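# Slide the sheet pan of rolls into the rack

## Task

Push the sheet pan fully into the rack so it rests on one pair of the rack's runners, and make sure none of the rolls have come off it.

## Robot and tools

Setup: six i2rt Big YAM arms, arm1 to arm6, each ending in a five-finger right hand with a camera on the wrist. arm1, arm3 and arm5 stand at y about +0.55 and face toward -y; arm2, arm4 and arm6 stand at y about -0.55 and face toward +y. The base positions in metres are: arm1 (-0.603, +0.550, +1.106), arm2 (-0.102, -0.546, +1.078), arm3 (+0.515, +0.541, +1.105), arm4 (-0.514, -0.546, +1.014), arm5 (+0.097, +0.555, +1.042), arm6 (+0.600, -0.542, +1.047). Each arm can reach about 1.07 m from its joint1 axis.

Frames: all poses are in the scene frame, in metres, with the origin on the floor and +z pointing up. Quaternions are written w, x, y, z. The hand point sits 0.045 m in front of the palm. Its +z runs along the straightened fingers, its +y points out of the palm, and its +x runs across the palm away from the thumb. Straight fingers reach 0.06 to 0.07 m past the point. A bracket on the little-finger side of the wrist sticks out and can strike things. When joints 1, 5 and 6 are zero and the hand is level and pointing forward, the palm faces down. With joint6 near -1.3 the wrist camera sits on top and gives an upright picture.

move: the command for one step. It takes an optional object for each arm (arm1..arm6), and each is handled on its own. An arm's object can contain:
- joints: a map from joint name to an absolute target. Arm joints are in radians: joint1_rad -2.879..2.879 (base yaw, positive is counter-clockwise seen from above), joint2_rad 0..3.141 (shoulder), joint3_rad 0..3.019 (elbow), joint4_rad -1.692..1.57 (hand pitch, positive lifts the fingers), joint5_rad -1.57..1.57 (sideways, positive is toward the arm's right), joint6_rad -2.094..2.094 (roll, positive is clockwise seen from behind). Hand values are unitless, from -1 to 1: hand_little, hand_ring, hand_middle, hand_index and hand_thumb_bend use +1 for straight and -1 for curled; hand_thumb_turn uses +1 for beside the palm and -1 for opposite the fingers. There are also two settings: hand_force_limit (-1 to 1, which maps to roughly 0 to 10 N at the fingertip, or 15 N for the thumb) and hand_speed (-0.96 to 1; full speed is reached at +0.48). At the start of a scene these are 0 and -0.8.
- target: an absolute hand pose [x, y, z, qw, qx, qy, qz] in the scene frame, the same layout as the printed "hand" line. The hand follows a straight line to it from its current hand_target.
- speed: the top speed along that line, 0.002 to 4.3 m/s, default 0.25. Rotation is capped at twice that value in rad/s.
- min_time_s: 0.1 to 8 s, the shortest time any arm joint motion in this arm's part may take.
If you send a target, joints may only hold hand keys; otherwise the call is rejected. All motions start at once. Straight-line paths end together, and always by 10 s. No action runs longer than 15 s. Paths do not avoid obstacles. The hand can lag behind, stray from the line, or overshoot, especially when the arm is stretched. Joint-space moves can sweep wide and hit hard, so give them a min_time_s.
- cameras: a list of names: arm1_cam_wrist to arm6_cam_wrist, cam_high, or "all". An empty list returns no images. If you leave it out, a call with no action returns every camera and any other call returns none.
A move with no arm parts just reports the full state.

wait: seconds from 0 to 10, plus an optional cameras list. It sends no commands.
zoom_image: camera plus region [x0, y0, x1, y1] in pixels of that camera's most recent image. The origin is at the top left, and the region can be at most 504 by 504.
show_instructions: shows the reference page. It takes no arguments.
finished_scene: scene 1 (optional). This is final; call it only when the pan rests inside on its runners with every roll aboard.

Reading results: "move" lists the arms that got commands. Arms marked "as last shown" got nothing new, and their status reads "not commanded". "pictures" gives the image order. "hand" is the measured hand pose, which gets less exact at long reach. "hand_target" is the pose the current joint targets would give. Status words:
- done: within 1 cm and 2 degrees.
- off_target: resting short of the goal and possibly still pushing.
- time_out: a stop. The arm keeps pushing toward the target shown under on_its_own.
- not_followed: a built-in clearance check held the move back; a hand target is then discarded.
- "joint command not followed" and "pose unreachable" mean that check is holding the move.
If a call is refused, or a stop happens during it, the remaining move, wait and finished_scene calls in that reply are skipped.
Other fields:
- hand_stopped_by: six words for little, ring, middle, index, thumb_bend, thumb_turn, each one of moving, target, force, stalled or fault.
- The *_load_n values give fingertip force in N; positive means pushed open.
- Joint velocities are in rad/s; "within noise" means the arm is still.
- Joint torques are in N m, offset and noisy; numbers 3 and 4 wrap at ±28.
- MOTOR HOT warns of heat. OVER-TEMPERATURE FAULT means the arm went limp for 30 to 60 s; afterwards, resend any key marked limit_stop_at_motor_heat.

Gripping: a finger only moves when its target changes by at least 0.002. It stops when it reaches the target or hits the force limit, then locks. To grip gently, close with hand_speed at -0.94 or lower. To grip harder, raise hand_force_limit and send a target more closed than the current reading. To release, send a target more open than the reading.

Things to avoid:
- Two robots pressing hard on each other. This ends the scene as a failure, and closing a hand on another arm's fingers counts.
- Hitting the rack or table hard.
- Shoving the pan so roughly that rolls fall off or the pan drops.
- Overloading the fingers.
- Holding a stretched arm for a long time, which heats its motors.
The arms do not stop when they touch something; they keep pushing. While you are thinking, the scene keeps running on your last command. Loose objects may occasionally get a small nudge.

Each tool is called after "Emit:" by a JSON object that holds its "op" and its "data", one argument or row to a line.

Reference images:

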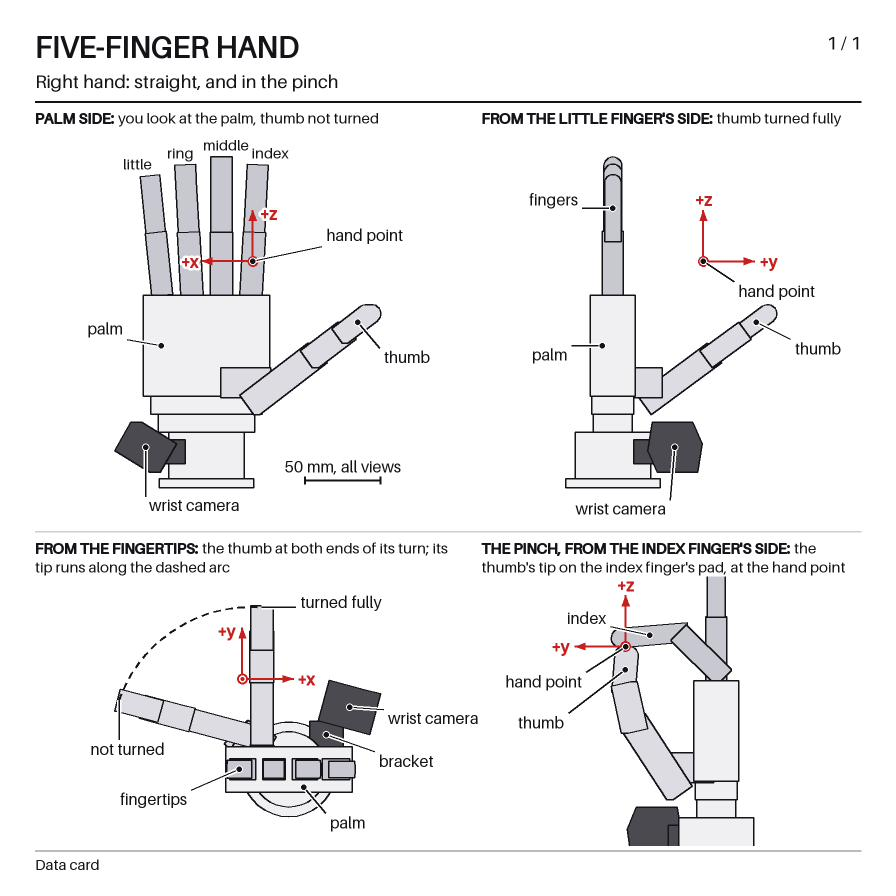

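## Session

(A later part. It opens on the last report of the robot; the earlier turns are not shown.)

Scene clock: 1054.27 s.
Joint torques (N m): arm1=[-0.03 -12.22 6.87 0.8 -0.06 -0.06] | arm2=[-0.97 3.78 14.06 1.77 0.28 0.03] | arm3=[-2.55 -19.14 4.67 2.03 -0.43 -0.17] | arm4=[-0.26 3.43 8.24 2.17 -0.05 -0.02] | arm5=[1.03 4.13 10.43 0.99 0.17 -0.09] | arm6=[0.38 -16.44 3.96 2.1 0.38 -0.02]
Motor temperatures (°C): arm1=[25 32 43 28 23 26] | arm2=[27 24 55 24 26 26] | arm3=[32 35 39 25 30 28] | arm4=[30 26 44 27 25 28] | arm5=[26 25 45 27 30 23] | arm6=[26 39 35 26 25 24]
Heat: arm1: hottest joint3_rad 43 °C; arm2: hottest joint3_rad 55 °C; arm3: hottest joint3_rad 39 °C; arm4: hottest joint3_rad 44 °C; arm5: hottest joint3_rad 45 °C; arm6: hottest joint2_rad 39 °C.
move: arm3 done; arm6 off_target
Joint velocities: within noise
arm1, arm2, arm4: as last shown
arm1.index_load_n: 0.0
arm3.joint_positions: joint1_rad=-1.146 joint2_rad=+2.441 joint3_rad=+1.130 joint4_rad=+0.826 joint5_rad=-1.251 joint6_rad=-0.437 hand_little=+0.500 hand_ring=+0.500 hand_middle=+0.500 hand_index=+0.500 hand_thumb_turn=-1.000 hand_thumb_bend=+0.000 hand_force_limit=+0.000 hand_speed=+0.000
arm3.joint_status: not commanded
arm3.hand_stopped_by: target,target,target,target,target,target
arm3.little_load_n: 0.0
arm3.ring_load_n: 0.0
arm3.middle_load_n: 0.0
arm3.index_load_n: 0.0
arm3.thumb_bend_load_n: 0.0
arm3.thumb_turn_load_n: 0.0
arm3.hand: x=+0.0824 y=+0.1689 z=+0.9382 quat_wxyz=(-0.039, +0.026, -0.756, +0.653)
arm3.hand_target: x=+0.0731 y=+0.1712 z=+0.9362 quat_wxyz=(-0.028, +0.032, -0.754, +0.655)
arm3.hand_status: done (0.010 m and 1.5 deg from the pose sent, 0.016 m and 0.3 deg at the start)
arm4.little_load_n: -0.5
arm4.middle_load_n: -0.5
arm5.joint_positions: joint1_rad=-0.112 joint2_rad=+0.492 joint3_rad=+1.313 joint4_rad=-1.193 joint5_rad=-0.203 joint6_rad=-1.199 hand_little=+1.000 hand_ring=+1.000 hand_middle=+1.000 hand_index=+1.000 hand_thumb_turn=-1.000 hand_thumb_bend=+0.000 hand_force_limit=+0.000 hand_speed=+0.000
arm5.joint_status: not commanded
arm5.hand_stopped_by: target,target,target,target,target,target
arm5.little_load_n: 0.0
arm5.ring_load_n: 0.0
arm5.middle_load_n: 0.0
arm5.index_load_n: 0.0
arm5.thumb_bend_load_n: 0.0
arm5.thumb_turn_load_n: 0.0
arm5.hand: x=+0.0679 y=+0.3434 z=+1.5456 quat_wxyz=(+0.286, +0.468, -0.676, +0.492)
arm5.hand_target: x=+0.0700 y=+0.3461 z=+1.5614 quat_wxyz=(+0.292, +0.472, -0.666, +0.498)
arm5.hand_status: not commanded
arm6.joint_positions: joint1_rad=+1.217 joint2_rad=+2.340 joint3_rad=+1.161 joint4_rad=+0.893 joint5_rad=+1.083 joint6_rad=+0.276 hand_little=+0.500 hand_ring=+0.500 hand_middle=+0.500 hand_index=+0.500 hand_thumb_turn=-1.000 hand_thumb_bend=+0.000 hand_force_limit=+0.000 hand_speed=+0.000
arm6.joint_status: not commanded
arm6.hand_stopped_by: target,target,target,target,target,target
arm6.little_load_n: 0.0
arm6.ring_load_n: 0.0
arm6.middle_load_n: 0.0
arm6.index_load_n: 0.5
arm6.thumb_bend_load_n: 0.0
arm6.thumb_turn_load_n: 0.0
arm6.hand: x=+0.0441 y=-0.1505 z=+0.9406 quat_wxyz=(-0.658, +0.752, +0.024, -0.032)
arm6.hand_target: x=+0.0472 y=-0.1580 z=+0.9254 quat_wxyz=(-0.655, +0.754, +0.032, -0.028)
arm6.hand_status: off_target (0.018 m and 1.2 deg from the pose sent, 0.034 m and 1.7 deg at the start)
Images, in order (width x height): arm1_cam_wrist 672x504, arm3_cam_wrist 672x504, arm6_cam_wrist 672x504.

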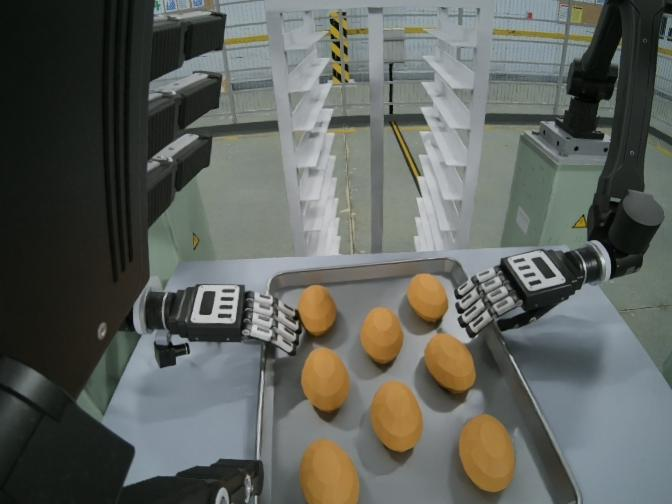

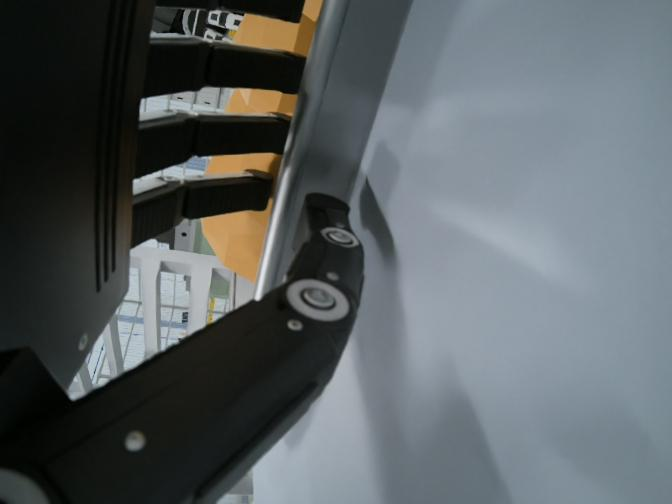

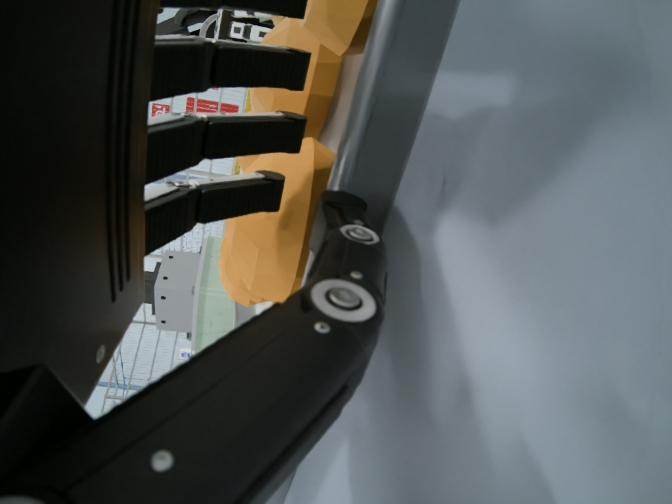

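Emit:
{"op": "move", "data": {
  "arm6": {"target": [0.047, -0.162, 0.910, -0.6555, 0.754, 0.0323, -0.0281], "speed": 0.05},
  "cameras": ["arm1_cam_wrist", "arm3_cam_wrist", "arm6_cam_wrist"]
}}

Emit:
{"op": "zoom_image", "data": {
  "camera": "arm6_cam_wrist",
  "region": [220, 0, 560, 360]
}}

Scene clock: 1061.23 s.
Joint torques (N m): arm1=[0.03 -12.28 6.9 0.8 -0.08 -0.07] | arm2=[-0.85 3.78 14.06 1.76 0.29 0.04] | arm3=[-2.55 -19.14 4.53 2.02 -0.43 -0.17] | arm4=[0.44 3.49 8.25 2.04 -0.04 -0.04] | arm5=[-0.15 4.25 10.44 1.11 0.24 -0.09] | arm6=[0.73 -16.38 4.51 2.11 0.38 0.03]
Motor temperatures (°C): arm1=[25 32 43 28 23 26] | arm2=[26 24 56 24 26 26] | arm3=[32 35 39 25 30 28] | arm4=[30 26 44 27 25 28] | arm5=[26 25 46 27 30 23] | arm6=[26 39 34 26 25 24]
Heat: arm1: hottest joint3_rad 43 °C; arm2: hottest joint3_rad 56 °C; arm3: hottest joint3_rad 39 °C; arm4: hottest joint3_rad 44 °C; arm5: hottest joint3_rad 46 °C; arm6: hottest joint2_rad 39 °C.
move: arm6 off_target
Joint velocities: within noise
arm1, arm2, arm3, arm4, arm5: as last shown
arm2.thumb_turn_load_n: 0.5
arm4.middle_load_n: 0.0
arm6.joint_positions: joint1_rad=+1.222 joint2_rad=+2.376 joint3_rad=+1.161 joint4_rad=+0.915 joint5_rad=+1.090 joint6_rad=+0.276 hand_little=+0.500 hand_ring=+0.500 hand_middle=+0.500 hand_index=+0.500 hand_thumb_turn=-1.000 hand_thumb_bend=+0.000 hand_force_limit=+0.000 hand_speed=+0.000
arm6.joint_status: not commanded
arm6.hand_stopped_by: target,target,target,target,target,target
arm6.little_load_n: 0.0
arm6.ring_load_n: -0.5
arm6.middle_load_n: 0.0
arm6.index_load_n: 0.0
arm6.thumb_bend_load_n: 0.0
arm6.thumb_turn_load_n: 0.0
arm6.hand: x=+0.0497 y=-0.1548 z=+0.9222 quat_wxyz=(-0.656, +0.754, +0.027, -0.026)
arm6.hand_target: x=+0.0473 y=-0.1620 z=+0.9102 quat_wxyz=(-0.655, +0.754, +0.032, -0.028)
arm6.hand_status: off_target (0.014 m and 0.6 deg from the pose sent, 0.033 m and 1.1 deg at the start)
Images, in order (width x height): arm1_cam_wrist 672x504, arm3_cam_wrist 672x504, arm6_cam_wrist 672x504.

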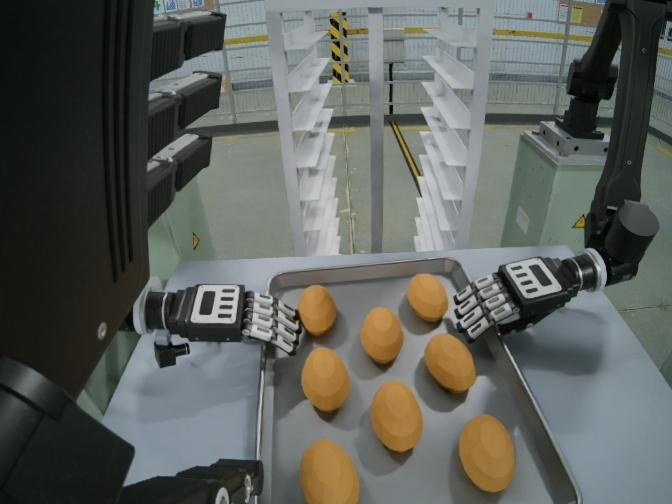

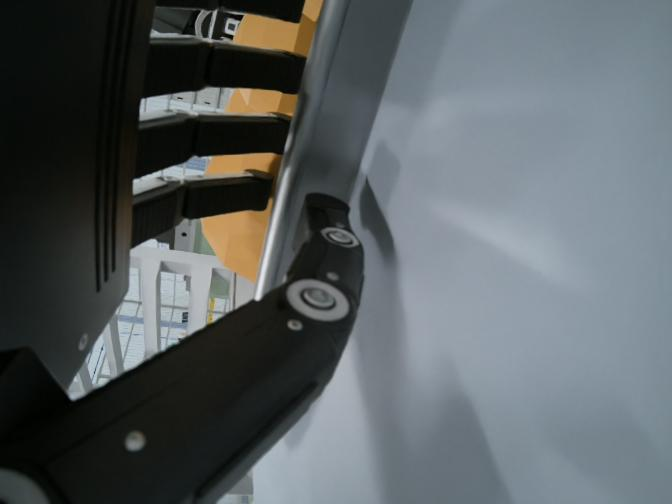

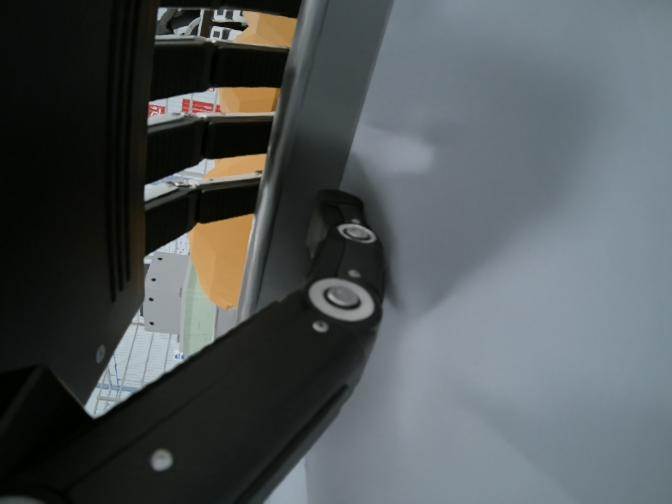

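Scaled by 1.400 from the camera's image (finer frame: 960x720).

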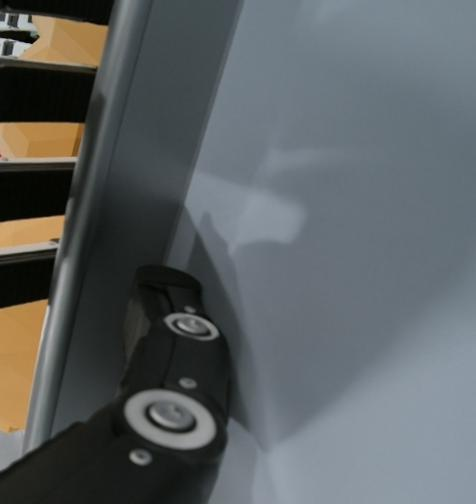

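Emit:
{"op": "move", "data": {
  "arm6": {"target": [0.047, -0.160, 0.921, -0.6555, 0.754, 0.0323, -0.0281], "speed": 0.05},
  "cameras": ["arm6_cam_wrist"]
}}

Emit:
{"op": "zoom_image", "data": {
  "camera": "arm6_cam_wrist",
  "region": [220, 0, 560, 360]
}}

Scene clock: 1067.83 s.
Joint torques (N m): arm1=[-0.09 -12.34 6.87 0.84 -0.06 -0.05] | arm2=[-0.85 3.84 14.06 1.76 0.29 0.04] | arm3=[-2.55 -19.19 4.53 2.03 -0.43 -0.17] | arm4=[-0.15 3.78 8.24 2.06 -0.04 0.02] | arm5=[0.44 3.9 10.48 1.17 0.19 -0.11] | arm6=[0.38 -18.32 3.93 1.57 0.26 -0.01]
Motor temperatures (°C): arm1=[25 32 43 28 23 26] | arm2=[26 24 56 24 26 26] | arm3=[31 35 39 25 31 28] | arm4=[30 26 45 27 25 28] | arm5=[26 25 46 27 30 23] | arm6=[26 39 34 26 25 24]
Heat: arm1: hottest joint3_rad 43 °C; arm2: hottest joint3_rad 56 °C; arm3: hottest joint3_rad 39 °C; arm4: hottest joint3_rad 45 °C; arm5: hottest joint3_rad 46 °C; arm6: hottest joint2_rad 39 °C.
move: arm6 done
Joint velocities: within noise
arm1, arm2, arm3, arm5: as last shown
arm1.ring_load_n: -0.5
arm4.joint_positions: joint1_rad=+0.063 joint2_rad=+0.530 joint3_rad=+1.359 joint4_rad=-1.296 joint5_rad=-0.075 joint6_rad=-0.970 hand_little=+1.000 hand_ring=+1.000 hand_middle=+1.000 hand_index=+1.000 hand_thumb_turn=+1.000 hand_thumb_bend=+1.000 hand_force_limit=+0.000 hand_speed=-0.800
arm4.joint_status: not commanded
arm4.hand_stopped_by: target,target,target,target,target,target
arm4.little_load_n: 0.0
arm4.ring_load_n: 0.0
arm4.middle_load_n: 0.0
arm4.index_load_n: -0.5
arm4.thumb_bend_load_n: 0.0
arm4.thumb_turn_load_n: 0.0
arm4.hand: x=-0.5171 y=-0.3431 z=+1.5013 quat_wxyz=(-0.483, +0.727, +0.443, +0.204)
arm4.hand_target: x=-0.5171 y=-0.3441 z=+1.5110 quat_wxyz=(-0.492, +0.722, +0.441, +0.209)
arm4.hand_status: not commanded
arm6.joint_positions: joint1_rad=+1.222 joint2_rad=+2.376 joint3_rad=+1.161 joint4_rad=+0.915 joint5_rad=+1.090 joint6_rad=+0.276 hand_little=+0.500 hand_ring=+0.500 hand_middle=+0.500 hand_index=+0.500 hand_thumb_turn=-1.000 hand_thumb_bend=+0.000 hand_force_limit=+0.000 hand_speed=+0.000
arm6.joint_status: not commanded
arm6.hand_stopped_by: target,target,target,target,target,target
arm6.little_load_n: 0.0
arm6.ring_load_n: 0.0
arm6.middle_load_n: 0.0
arm6.index_load_n: 0.0
arm6.thumb_bend_load_n: 0.0
arm6.thumb_turn_load_n: 0.0
arm6.hand: x=+0.0497 y=-0.1548 z=+0.9222 quat_wxyz=(-0.656, +0.754, +0.027, -0.026)
arm6.hand_target: x=+0.0470 y=-0.1599 z=+0.9210 quat_wxyz=(-0.656, +0.754, +0.032, -0.028)
arm6.hand_status: done (0.006 m and 0.6 deg from the pose sent, 0.006 m and 0.6 deg at the start)
Images, in order (width x height): arm6_cam_wrist 672x504.

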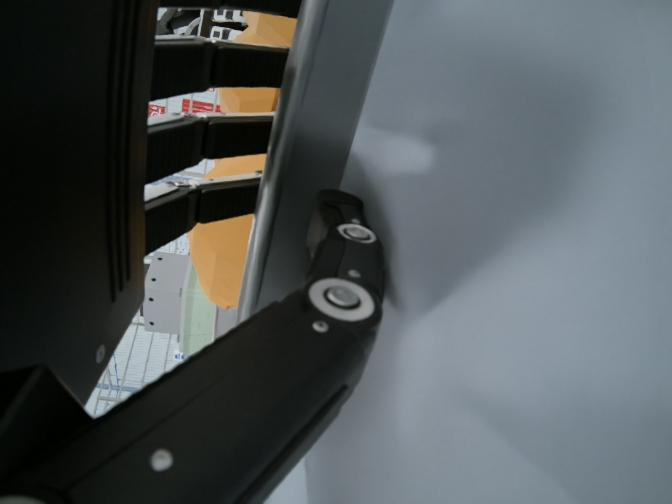

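Scaled by 1.400 from the camera's image (finer frame: 960x720).

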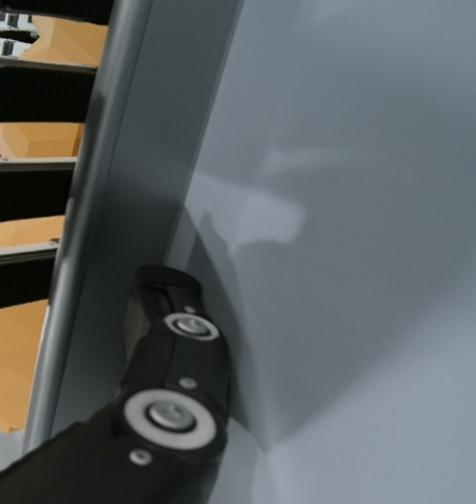

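Emit:
{"op": "move", "data": {
  "arm6": {"target": [0.047, -0.160, 0.940, -0.6555, 0.754, 0.0323, -0.0281], "speed": 0.05},
  "cameras": ["arm6_cam_wrist"]
}}

Emit:
{"op": "zoom_image", "data": {
  "camera": "arm6_cam_wrist",
  "region": [220, 0, 560, 360]
}}

Scene clock: 1072.40 s.
Joint torques (N m): arm1=[0.21 -12.34 6.89 0.85 -0.06 -0.06] | arm2=[-0.91 3.78 14.05 1.77 0.29 0.04] | arm3=[-2.61 -19.14 4.53 2.02 -0.43 -0.17] | arm4=[-0.32 3.43 8.2 1.99 -0.03 0] | arm5=[0.21 4.48 10.45 1.14 0.18 -0.13] | arm6=[0.32 -18.37 3.7 1.26 0.24 -0.02]
Motor temperatures (°C): arm1=[25 32 43 28 23 26] | arm2=[26 24 56 24 26 26] | arm3=[31 34 39 25 31 28] | arm4=[30 26 45 27 25 28] | arm5=[26 25 46 27 30 23] | arm6=[26 38 34 26 25 24]
Heat: arm1: hottest joint3_rad 43 °C; arm2: hottest joint3_rad 56 °C; arm3: hottest joint3_rad 39 °C; arm4: hottest joint3_rad 45 °C; arm5: hottest joint3_rad 46 °C; arm6: hottest joint2_rad 38 °C.
move: arm6 done
Joint velocities: within noise
arm1, arm2, arm3, arm4, arm5: as last shown
arm1.ring_load_n: 0.0
arm2.thumb_turn_load_n: 0.0
arm3.middle_load_n: -0.5
arm4.index_load_n: 0.0
arm5.little_load_n: -0.5
arm6.joint_positions: joint1_rad=+1.222 joint2_rad=+2.329 joint3_rad=+1.149 joint4_rad=+0.896 joint5_rad=+1.090 joint6_rad=+0.276 hand_little=+0.500 hand_ring=+0.500 hand_middle=+0.500 hand_index=+0.500 hand_thumb_turn=-1.000 hand_thumb_bend=+0.000 hand_force_limit=+0.000 hand_speed=+0.000
arm6.joint_status: not commanded
arm6.hand_stopped_by: target,target,target,target,target,target
arm6.little_load_n: 0.0
arm6.ring_load_n: 0.0
arm6.middle_load_n: 0.0
arm6.index_load_n: 0.0
arm6.thumb_bend_load_n: 0.0
arm6.thumb_turn_load_n: 0.0
arm6.hand: x=+0.0463 y=-0.1534 z=+0.9444 quat_wxyz=(-0.659, +0.752, +0.023, -0.031)
arm6.hand_target: x=+0.0470 y=-0.1599 z=+0.9402 quat_wxyz=(-0.656, +0.754, +0.032, -0.028)
arm6.hand_status: done (0.008 m and 1.3 deg from the pose sent, 0.019 m and 0.6 deg at the start)
Images, in order (width x height): arm6_cam_wrist 672x504.

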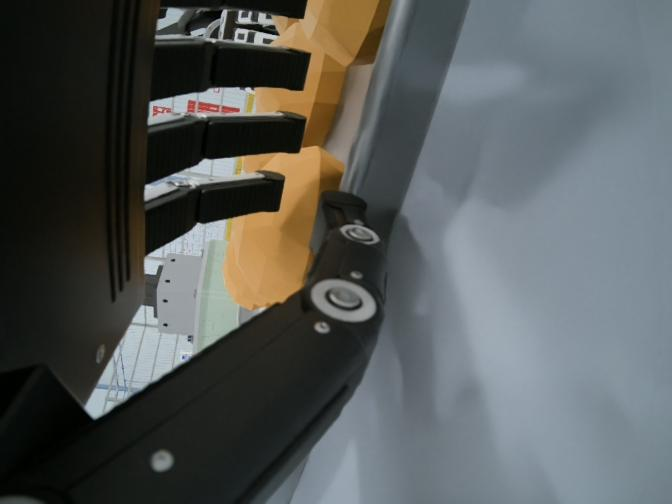

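Scaled by 1.400 from the camera's image (finer frame: 960x720).

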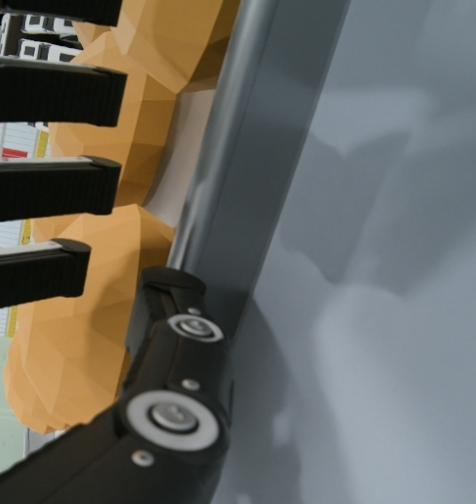

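Emit:
{"op": "move", "data": {
  "arm6": {"target": [0.047, -0.160, 0.919, -0.6555, 0.754, 0.0323, -0.0281], "speed": 0.05},
  "cameras": ["arm6_cam_wrist"]
}}

Emit:
{"op": "zoom_image", "data": {
  "camera": "arm6_cam_wrist",
  "region": [220, 0, 560, 360]
}}

Scene clock: 1076.50 s.
Joint torques (N m): arm1=[0.03 -12.34 6.86 0.84 -0.06 -0.07] | arm2=[-0.85 3.78 14.06 1.77 0.29 0.04] | arm3=[-2.61 -19.14 4.53 2.02 -0.43 -0.17] | arm4=[0.09 3.55 8.21 1.99 -0.07 0.01] | arm5=[0.32 4.19 10.43 1.11 0.2 -0.12] | arm6=[0.32 -16.44 4.92 2.13 0.27 0]
Motor temperatures (°C): arm1=[25 32 43 28 23 26] | arm2=[26 24 56 24 26 26] | arm3=[31 34 39 25 31 28] | arm4=[30 26 45 27 25 28] | arm5=[26 25 46 27 30 23] | arm6=[26 38 34 26 25 24]
Heat: arm1: hottest joint3_rad 43 °C; arm2: hottest joint3_rad 56 °C; arm3: hottest joint3_rad 39 °C; arm4: hottest joint3_rad 45 °C; arm5: hottest joint3_rad 46 °C; arm6: hottest joint2_rad 38 °C.
move: arm6 off_target
Joint velocities: within noise
arm1.joint_positions: joint1_rad=+0.426 joint2_rad=+1.673 joint3_rad=+0.928 joint4_rad=+0.647 joint5_rad=-1.153 joint6_rad=-1.381 hand_little=+1.000 hand_ring=+1.000 hand_middle=+1.000 hand_index=+1.000 hand_thumb_turn=+1.000 hand_thumb_bend=+1.000 hand_force_limit=+0.000 hand_speed=-0.800
arm1.joint_status: not commanded
arm1.hand_stopped_by: target,target,target,target,target,target
arm1.little_load_n: 0.0
arm1.ring_load_n: 0.0
arm1.middle_load_n: 0.0
arm1.index_load_n: 0.0
arm1.thumb_bend_load_n: 0.0
arm1.thumb_turn_load_n: -0.5
arm1.hand: x=-0.2198 y=+0.0588 z=+1.2922 quat_wxyz=(-0.096, +0.709, -0.100, +0.691)
arm1.hand_target: x=-0.2201 y=+0.0600 z=+1.2999 quat_wxyz=(-0.092, +0.709, -0.095, +0.693)
arm1.hand_status: not commanded
arm2, arm3, arm4, arm5: as last shown
arm2.thumb_bend_load_n: 0.5
arm3.middle_load_n: 0.0
arm5.little_load_n: 0.0
arm6.joint_positions: joint1_rad=+1.222 joint2_rad=+2.356 joint3_rad=+1.149 joint4_rad=+0.901 joint5_rad=+1.090 joint6_rad=+0.276 hand_little=+0.500 hand_ring=+0.500 hand_middle=+0.500 hand_index=+0.500 hand_thumb_turn=-1.000 hand_thumb_bend=+0.000 hand_force_limit=+0.000 hand_speed=+0.000
arm6.joint_status: not commanded
arm6.hand_stopped_by: target,target,target,target,target,target
arm6.little_load_n: 0.0
arm6.ring_load_n: 0.0
arm6.middle_load_n: 0.0
arm6.index_load_n: 0.0
arm6.thumb_bend_load_n: 0.0
arm6.thumb_turn_load_n: 0.0
arm6.hand: x=+0.0517 y=-0.1556 z=+0.9285 quat_wxyz=(-0.655, +0.754, +0.029, -0.024)
arm6.hand_target: x=+0.0472 y=-0.1601 z=+0.9192 quat_wxyz=(-0.655, +0.754, +0.032, -0.028)
arm6.hand_status: off_target (0.011 m and 0.6 deg from the pose sent, 0.026 m and 1.2 deg at the start)
Images, in order (width x height): arm6_cam_wrist 672x504.

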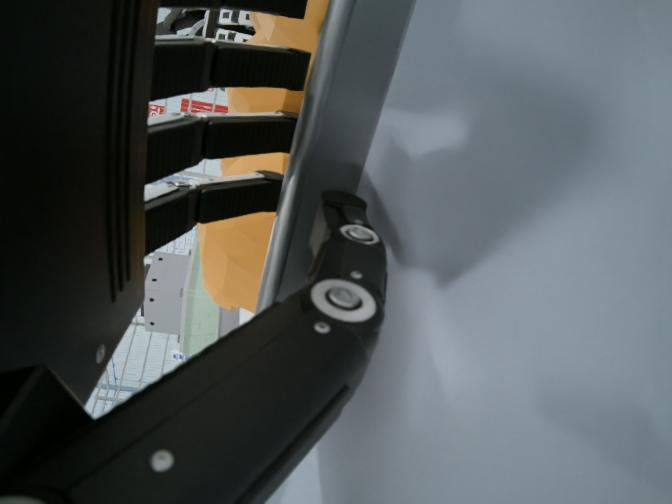

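Scaled by 1.400 from the camera's image (finer frame: 960x720).

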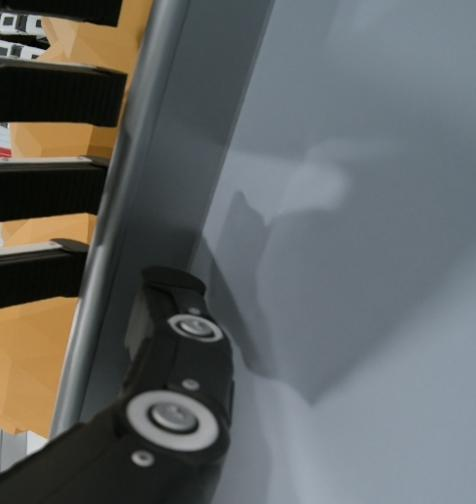

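Emit:
{"op": "move", "data": {
  "arm3": {"joints": {"hand_index": -0.5, "hand_middle": -0.5, "hand_ring": -0.5, "hand_little": -0.5, "hand_speed": -0.92, "hand_force_limit": -0.3}},
  "arm6": {"joints": {"hand_index": -0.5, "hand_middle": -0.5, "hand_ring": -0.5, "hand_little": -0.5, "hand_speed": -0.92, "hand_force_limit": -0.3}},
  "cameras": ["arm1_cam_wrist", "arm3_cam_wrist", "arm6_cam_wrist"]
}}

Emit:
{"op": "zoom_image", "data": {
  "camera": "arm3_cam_wrist",
  "region": [120, 0, 480, 360]
}}

Emit:
{"op": "zoom_image", "data": {
  "camera": "arm6_cam_wrist",
  "region": [120, 0, 480, 360]
}}

Emit:
{"op": "zoom_image", "data": {
  "camera": "arm1_cam_wrist",
  "region": [200, 250, 560, 450]
}}

Scene clock: 1090.30 s.
Joint torques (N m): arm1=[-0.21 -12.16 6.89 0.81 -0.07 -0.05] | arm2=[-0.91 3.78 14.05 1.78 0.29 0.04] | arm3=[-2.9 -19.25 3.92 1.89 -0.03 -0.17] | arm4=[0.15 3.78 8.27 2.09 -0.06 -0.01] | arm5=[0.67 3.96 10.45 1.16 0.21 -0.11] | arm6=[1.03 -16.44 4.25 1.69 0.21 0]
Motor temperatures (°C): arm1=[25 32 43 28 23 26] | arm2=[26 24 56 24 26 26] | arm3=[31 34 38 25 31 28] | arm4=[30 26 45 27 25 28] | arm5=[26 25 46 27 30 23] | arm6=[26 37 34 26 25 24]
Heat: arm1: hottest joint3_rad 43 °C; arm2: hottest joint3_rad 56 °C; arm3: hottest joint3_rad 38 °C; arm4: hottest joint3_rad 45 °C; arm5: hottest joint3_rad 46 °C; arm6: hottest joint2_rad 37 °C.
move: arm3 off_target; arm6 off_target
Joint velocities: within noise
arm1, arm2, arm4, arm5: as last shown
arm1.thumb_turn_load_n: 0.0
arm2.thumb_bend_load_n: 0.0
arm2.thumb_turn_load_n: 0.5
arm3.joint_positions: joint1_rad=-1.143 joint2_rad=+2.441 joint3_rad=+1.139 joint4_rad=+0.829 joint5_rad=-1.260 joint6_rad=-0.437 hand_little=-0.135 hand_ring=-0.060 hand_middle=+0.000 hand_index=-0.030 hand_thumb_turn=-1.000 hand_thumb_bend=+0.000 hand_force_limit=-0.300 hand_speed=-0.920
arm3.joint_status: hand_little off_target (ended at -0.135, target -0.500); hand_ring off_target (ended at -0.060, target -0.500); hand_middle off_target (ended at +0.000, target -0.500); hand_index off_target (ended at -0.030, target -0.500); the others done
arm3.hand_stopped_by: force,force,force,force,target,target
arm3.little_load_n: 4.0
arm3.ring_load_n: 1.0
arm3.middle_load_n: 0.0
arm3.index_load_n: 0.5
arm3.thumb_bend_load_n: 0.0
arm3.thumb_turn_load_n: 0.0
arm3.hand: x=+0.0806 y=+0.1661 z=+0.9409 quat_wxyz=(-0.039, +0.033, -0.753, +0.656)
arm3.hand_target: x=+0.0730 y=+0.1711 z=+0.9362 quat_wxyz=(-0.028, +0.032, -0.754, +0.655)
arm3.hand_status: not commanded
arm6.joint_positions: joint1_rad=+1.215 joint2_rad=+2.356 joint3_rad=+1.159 joint4_rad=+0.914 joint5_rad=+1.091 joint6_rad=+0.276 hand_little=-0.126 hand_ring=-0.074 hand_middle=+0.000 hand_index=-0.074 hand_thumb_turn=-1.000 hand_thumb_bend=+0.001 hand_force_limit=-0.300 hand_speed=-0.920
arm6.joint_status: hand_little off_target (ended at -0.126, target -0.500); hand_ring off_target (ended at -0.074, target -0.500); hand_middle off_target (ended at +0.000, target -0.500); hand_index off_target (ended at -0.074, target -0.500); the others done
arm6.hand_stopped_by: force,force,force,force,target,target
arm6.little_load_n: 3.5
arm6.ring_load_n: 3.5
arm6.middle_load_n: 0.0
arm6.index_load_n: 2.5
arm6.thumb_bend_load_n: 2.0
arm6.thumb_turn_load_n: 0.0
arm6.hand: x=+0.0489 y=-0.1494 z=+0.9341 quat_wxyz=(-0.659, +0.751, +0.019, -0.030)
arm6.hand_target: x=+0.0472 y=-0.1601 z=+0.9193 quat_wxyz=(-0.655, +0.754, +0.032, -0.028)
arm6.hand_status: not commanded
Images, in order (width x height): arm1_cam_wrist 672x504, arm3_cam_wrist 672x504, arm6_cam_wrist 672x504.

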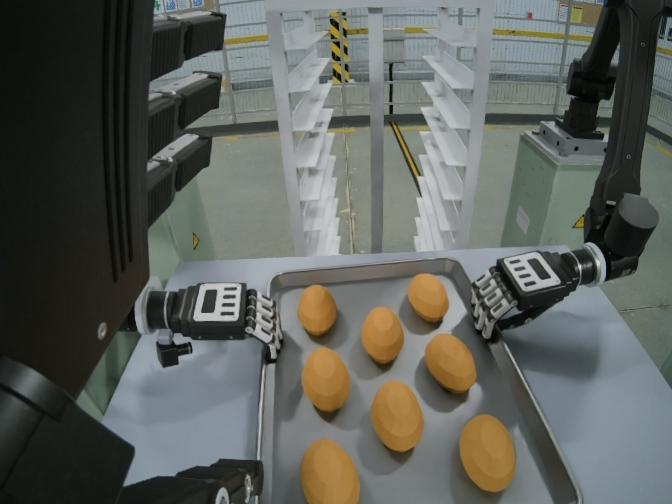

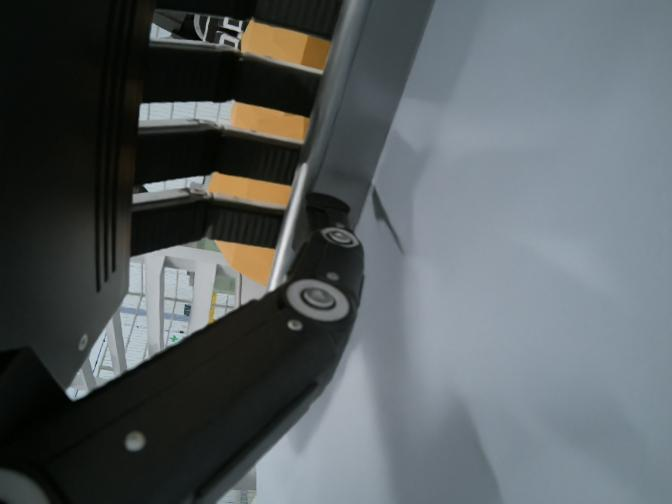

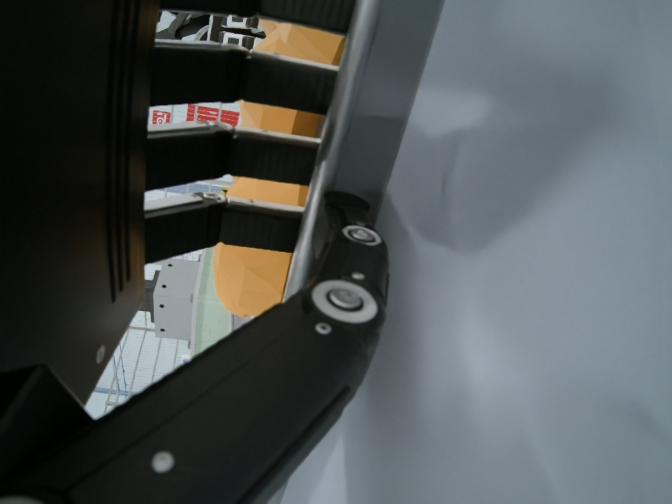

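Scaled by 1.400 from the camera's image (finer frame: 960x720).

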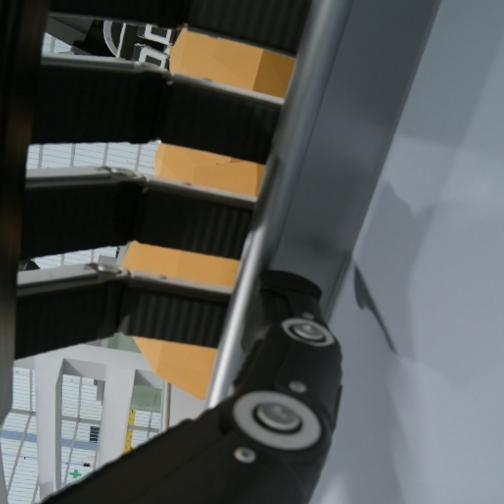

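Scaled by 1.400 from the camera's image (finer frame: 960x720).

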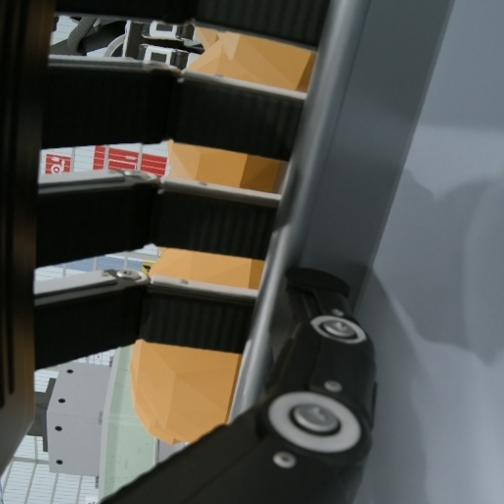

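Scaled by 1.400 from the camera's image (finer frame: 960x720).

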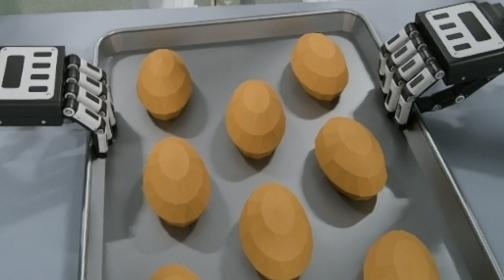

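Emit:
{"op": "move", "data": {
  "arm3": {"joints": {"hand_thumb_bend": -0.4, "hand_speed": -0.92, "hand_force_limit": -0.3}},
  "arm6": {"joints": {"hand_thumb_bend": -0.4, "hand_speed": -0.92, "hand_force_limit": -0.3}},
  "cameras": ["arm3_cam_wrist", "arm6_cam_wrist"]
}}

Scene clock: 1095.93 s.
Joint torques (N m): arm1=[0.09 -12.22 6.86 0.79 -0.06 -0.05] | arm2=[-0.91 3.84 14.05 1.77 0.29 0.04] | arm3=[-2.78 -19.31 3.92 1.89 0.01 -0.17] | arm4=[-0.21 3.49 8.29 2.11 -0.07 -0.01] | arm5=[0.62 4.6 10.45 0.96 0.2 -0.1] | arm6=[1.03 -16.56 4.23 1.69 0.25 0]
Motor temperatures (°C): arm1=[25 32 43 28 23 26] | arm2=[26 24 56 24 26 26] | arm3=[31 34 38 25 30 28] | arm4=[30 26 45 27 25 28] | arm5=[26 25 46 27 30 23] | arm6=[26 37 33 26 25 24]
Heat: arm1: hottest joint3_rad 43 °C; arm2: hottest joint3_rad 56 °C; arm3: hottest joint3_rad 38 °C; arm4: hottest joint3_rad 45 °C; arm5: hottest joint3_rad 46 °C; arm6: hottest joint2_rad 37 °C.
move: arm3 off_target; arm6 off_target
Joint velocities: within noise
arm1, arm2, arm4, arm5: as last shown
arm2.thumb_turn_load_n: 0.0
arm3.joint_positions: joint1_rad=-1.143 joint2_rad=+2.441 joint3_rad=+1.139 joint4_rad=+0.829 joint5_rad=-1.261 joint6_rad=-0.437 hand_little=-0.134 hand_ring=-0.060 hand_middle=+0.000 hand_index=-0.030 hand_thumb_turn=-1.000 hand_thumb_bend=-0.084 hand_force_limit=-0.300 hand_speed=-0.920
arm3.joint_status: hand_thumb_bend off_target (ended at -0.084, target -0.400); the others done
arm3.hand_stopped_by: force,force,force,force,force,target
arm3.little_load_n: 5.0
arm3.ring_load_n: 2.5
arm3.middle_load_n: 0.0
arm3.index_load_n: 2.0
arm3.thumb_bend_load_n: 5.5
arm3.thumb_turn_load_n: 1.0
arm3.hand: x=+0.0808 y=+0.1661 z=+0.9410 quat_wxyz=(-0.039, +0.034, -0.753, +0.656)
arm3.hand_target: x=+0.0730 y=+0.1711 z=+0.9362 quat_wxyz=(-0.028, +0.032, -0.754, +0.655)
arm3.hand_status: not commanded
arm6.joint_positions: joint1_rad=+1.215 joint2_rad=+2.356 joint3_rad=+1.159 joint4_rad=+0.914 joint5_rad=+1.090 joint6_rad=+0.276 hand_little=-0.126 hand_ring=-0.074 hand_middle=+0.000 hand_index=-0.074 hand_thumb_turn=-1.000 hand_thumb_bend=-0.026 hand_force_limit=-0.300 hand_speed=-0.920
arm6.joint_status: hand_thumb_bend off_target (ended at -0.026, target -0.400); the others done
arm6.hand_stopped_by: force,force,force,force,force,target
arm6.little_load_n: 3.0
arm6.ring_load_n: 2.5
arm6.middle_load_n: 0.0
arm6.index_load_n: 3.0
arm6.thumb_bend_load_n: 5.0
arm6.thumb_turn_load_n: 0.5
arm6.hand: x=+0.0487 y=-0.1495 z=+0.9341 quat_wxyz=(-0.659, +0.751, +0.019, -0.030)
arm6.hand_target: x=+0.0472 y=-0.1601 z=+0.9193 quat_wxyz=(-0.655, +0.754, +0.032, -0.028)
arm6.hand_status: not commanded
Images, in order (width x height): arm3_cam_wrist 672x504, arm6_cam_wrist 672x504.

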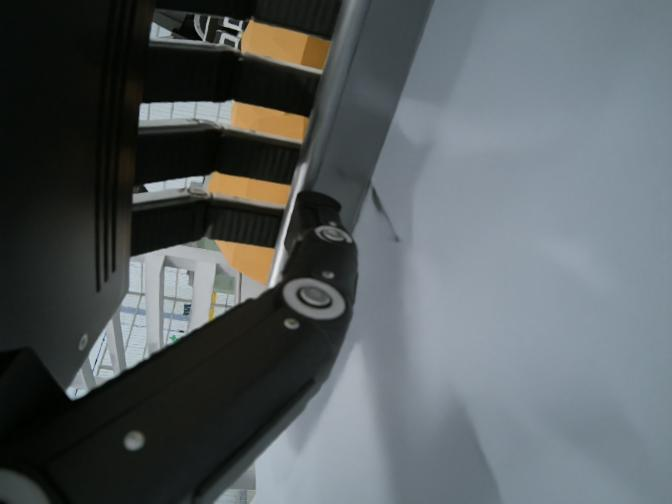

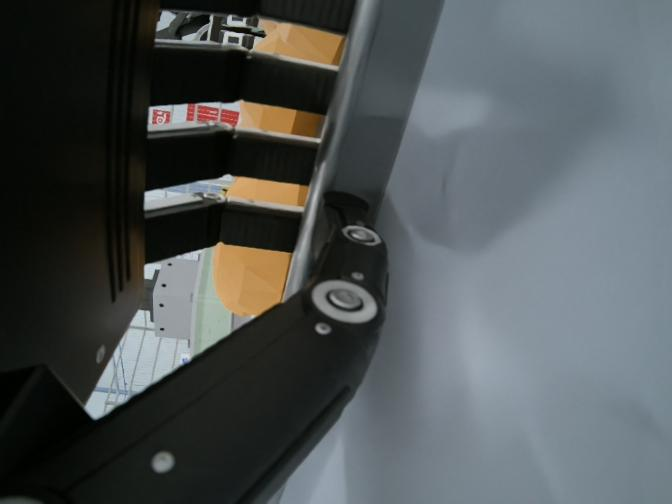

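Emit:
{"op": "move", "data": {
  "arm3": {"joints": {"hand_index": -0.6, "hand_middle": -0.6, "hand_ring": -0.6, "hand_little": -0.6, "hand_thumb_bend": -0.5, "hand_speed": -0.92, "hand_force_limit": 0.2}},
  "arm6": {"joints": {"hand_index": -0.6, "hand_middle": -0.6, "hand_ring": -0.6, "hand_little": -0.6, "hand_thumb_bend": -0.5, "hand_speed": -0.92, "hand_force_limit": 0.2}},
  "cameras": ["arm3_cam_wrist", "arm6_cam_wrist", "arm1_cam_wrist", "cam_high"]
}}

Emit:
{"op": "zoom_image", "data": {
  "camera": "cam_high",
  "region": [380, 120, 580, 310]
}}

Emit:
{"op": "zoom_image", "data": {
  "camera": "arm1_cam_wrist",
  "region": [200, 200, 600, 504]
}}

Scene clock: 1101.70 s.
Joint torques (N m): arm1=[-0.03 -12.1 6.87 0.83 -0.06 -0.06] | arm2=[-0.85 3.78 14.06 1.77 0.29 0.04] | arm3=[-2.96 -19.25 3.93 1.89 0.08 -0.17] | arm4=[-0.26 3.31 8.29 2.04 -0.04 -0.04] | arm5=[0.91 4.78 10.4 1.16 0.18 -0.12] | arm6=[0.97 -16.62 4.19 1.68 0.37 0]
Motor temperatures (°C): arm1=[25 32 43 28 23 26] | arm2=[26 24 56 24 26 26] | arm3=[31 34 38 25 30 28] | arm4=[30 26 45 27 25 28] | arm5=[26 25 46 27 30 23] | arm6=[26 37 33 26 25 24]
Heat: arm1: hottest joint3_rad 43 °C; arm2: hottest joint3_rad 56 °C; arm3: hottest joint3_rad 38 °C; arm4: hottest joint3_rad 45 °C; arm5: hottest joint3_rad 46 °C; arm6: hottest joint2_rad 37 °C.
move: arm3 off_target; arm6 off_target
Joint velocities: within noise
arm1, arm4, arm5: as last shown
arm2.joint_positions: joint1_rad=+0.005 joint2_rad=+0.585 joint3_rad=+1.394 joint4_rad=-1.197 joint5_rad=+0.295 joint6_rad=-1.289 hand_little=+1.000 hand_ring=+1.000 hand_middle=+1.000 hand_index=+1.000 hand_thumb_turn=-1.000 hand_thumb_bend=+0.000 hand_force_limit=+0.000 hand_speed=+0.000
arm2.joint_status: not commanded
arm2.hand_stopped_by: target,target,target,target,target,target
arm2.little_load_n: 0.0
arm2.ring_load_n: 0.0
arm2.middle_load_n: 0.0
arm2.index_load_n: 0.0
arm2.thumb_bend_load_n: 0.0
arm2.thumb_turn_load_n: 0.0
arm2.hand: x=+0.0084 y=-0.3289 z=+1.6136 quat_wxyz=(-0.363, +0.711, +0.421, +0.430)
arm2.hand_target: x=+0.0064 y=-0.3339 z=+1.6323 quat_wxyz=(-0.377, +0.706, +0.413, +0.434)
arm2.hand_status: not commanded
arm3.joint_positions: joint1_rad=-1.141 joint2_rad=+2.441 joint3_rad=+1.139 joint4_rad=+0.829 joint5_rad=-1.262 joint6_rad=-0.437 hand_little=-0.147 hand_ring=-0.087 hand_middle=-0.043 hand_index=-0.058 hand_thumb_turn=-1.000 hand_thumb_bend=-0.109 hand_force_limit=+0.200 hand_speed=-0.920
arm3.joint_status: hand_little off_target (ended at -0.147, target -0.600); hand_ring off_target (ended at -0.087, target -0.600); hand_middle off_target (ended at -0.043, target -0.600); hand_index off_target (ended at -0.058, target -0.600); hand_thumb_bend off_target (ended at -0.109, target -0.500); the others done
arm3.hand_stopped_by: force,force,force,force,force,target
arm3.little_load_n: 4.5
arm3.ring_load_n: 5.5
arm3.middle_load_n: 6.5
arm3.index_load_n: 7.0
arm3.thumb_bend_load_n: 9.0
arm3.thumb_turn_load_n: 1.5
arm3.hand: x=+0.0818 y=+0.1653 z=+0.9411 quat_wxyz=(-0.041, +0.035, -0.753, +0.656)
arm3.hand_target: x=+0.0730 y=+0.1711 z=+0.9362 quat_wxyz=(-0.028, +0.032, -0.754, +0.655)
arm3.hand_status: not commanded
arm6.joint_positions: joint1_rad=+1.215 joint2_rad=+2.356 joint3_rad=+1.160 joint4_rad=+0.914 joint5_rad=+1.087 joint6_rad=+0.276 hand_little=-0.161 hand_ring=-0.093 hand_middle=-0.079 hand_index=-0.093 hand_thumb_turn=-1.000 hand_thumb_bend=-0.049 hand_force_limit=+0.200 hand_speed=-0.920
arm6.joint_status: hand_little off_target (ended at -0.161, target -0.600); hand_ring off_target (ended at -0.093, target -0.600); hand_middle off_target (ended at -0.079, target -0.600); hand_index off_target (ended at -0.093, target -0.600); hand_thumb_bend off_target (ended at -0.049, target -0.500); the others done
arm6.hand_stopped_by: force,force,force,force,force,target
arm6.little_load_n: 5.0
arm6.ring_load_n: 3.5
arm6.middle_load_n: 6.0
arm6.index_load_n: 5.0
arm6.thumb_bend_load_n: 10.0
arm6.thumb_turn_load_n: 1.0
arm6.hand: x=+0.0478 y=-0.1496 z=+0.9342 quat_wxyz=(-0.659, +0.751, +0.020, -0.031)
arm6.hand_target: x=+0.0472 y=-0.1601 z=+0.9193 quat_wxyz=(-0.655, +0.754, +0.032, -0.028)
arm6.hand_status: not commanded
pictures: arm1_cam_wrist, arm3_cam_wrist, arm6_cam_wrist, cam_high
Images, in order (width x height): arm1_cam_wrist 672x504, arm3_cam_wrist 672x504, arm6_cam_wrist 672x504, cam_high 896x504.

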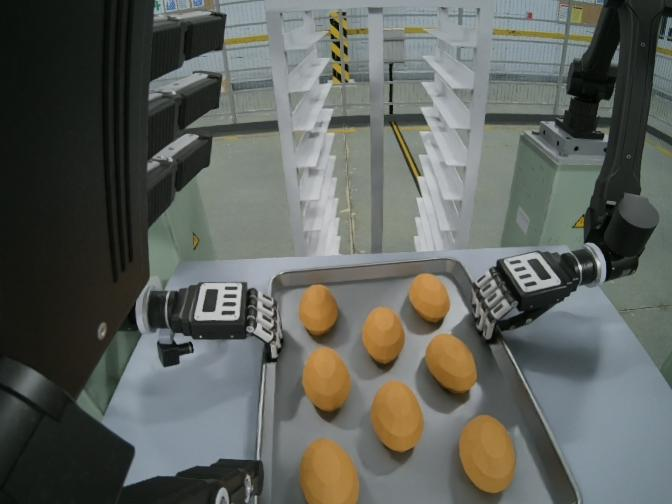

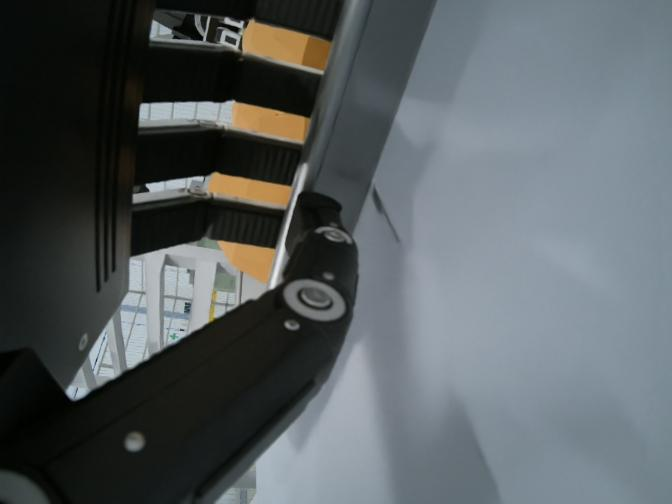

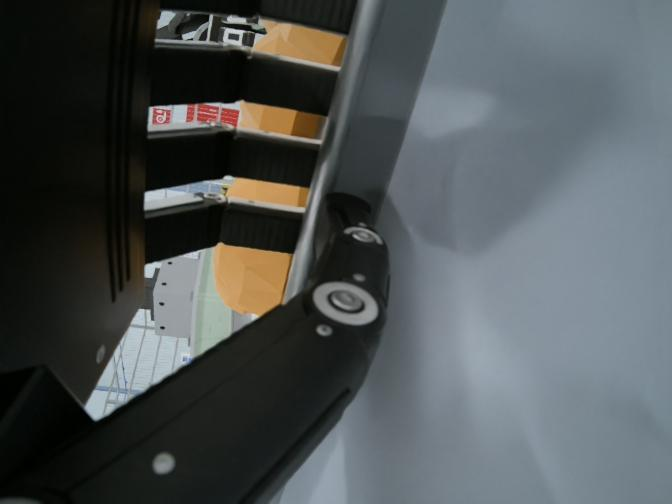

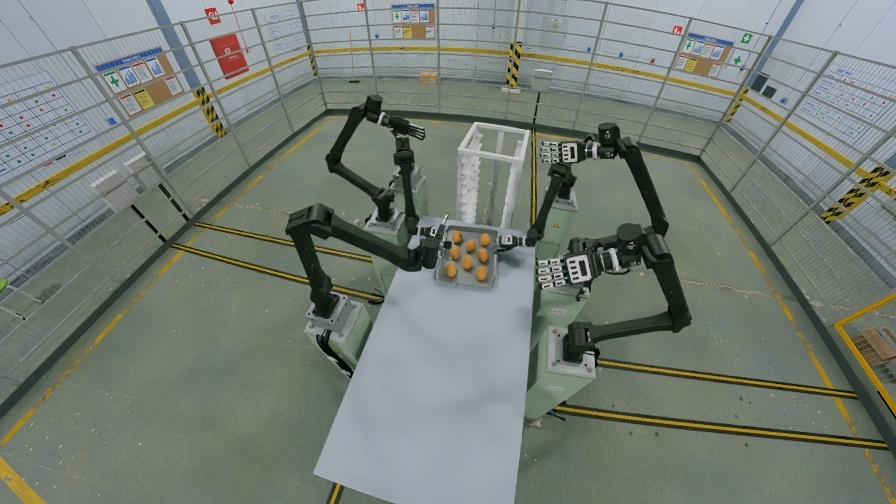

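Scaled by 2.520 from the camera's image (finer frame: 1280x720).

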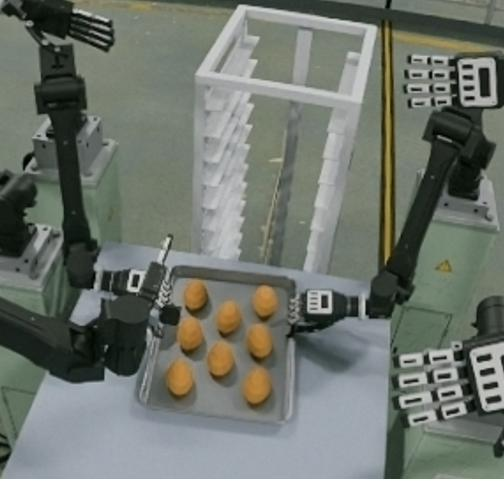

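Scaled by 1.260 from the camera's image (finer frame: 960x720).

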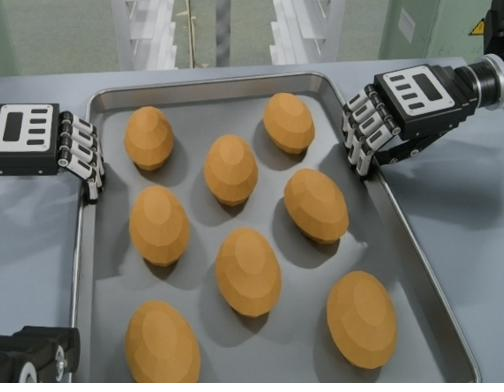

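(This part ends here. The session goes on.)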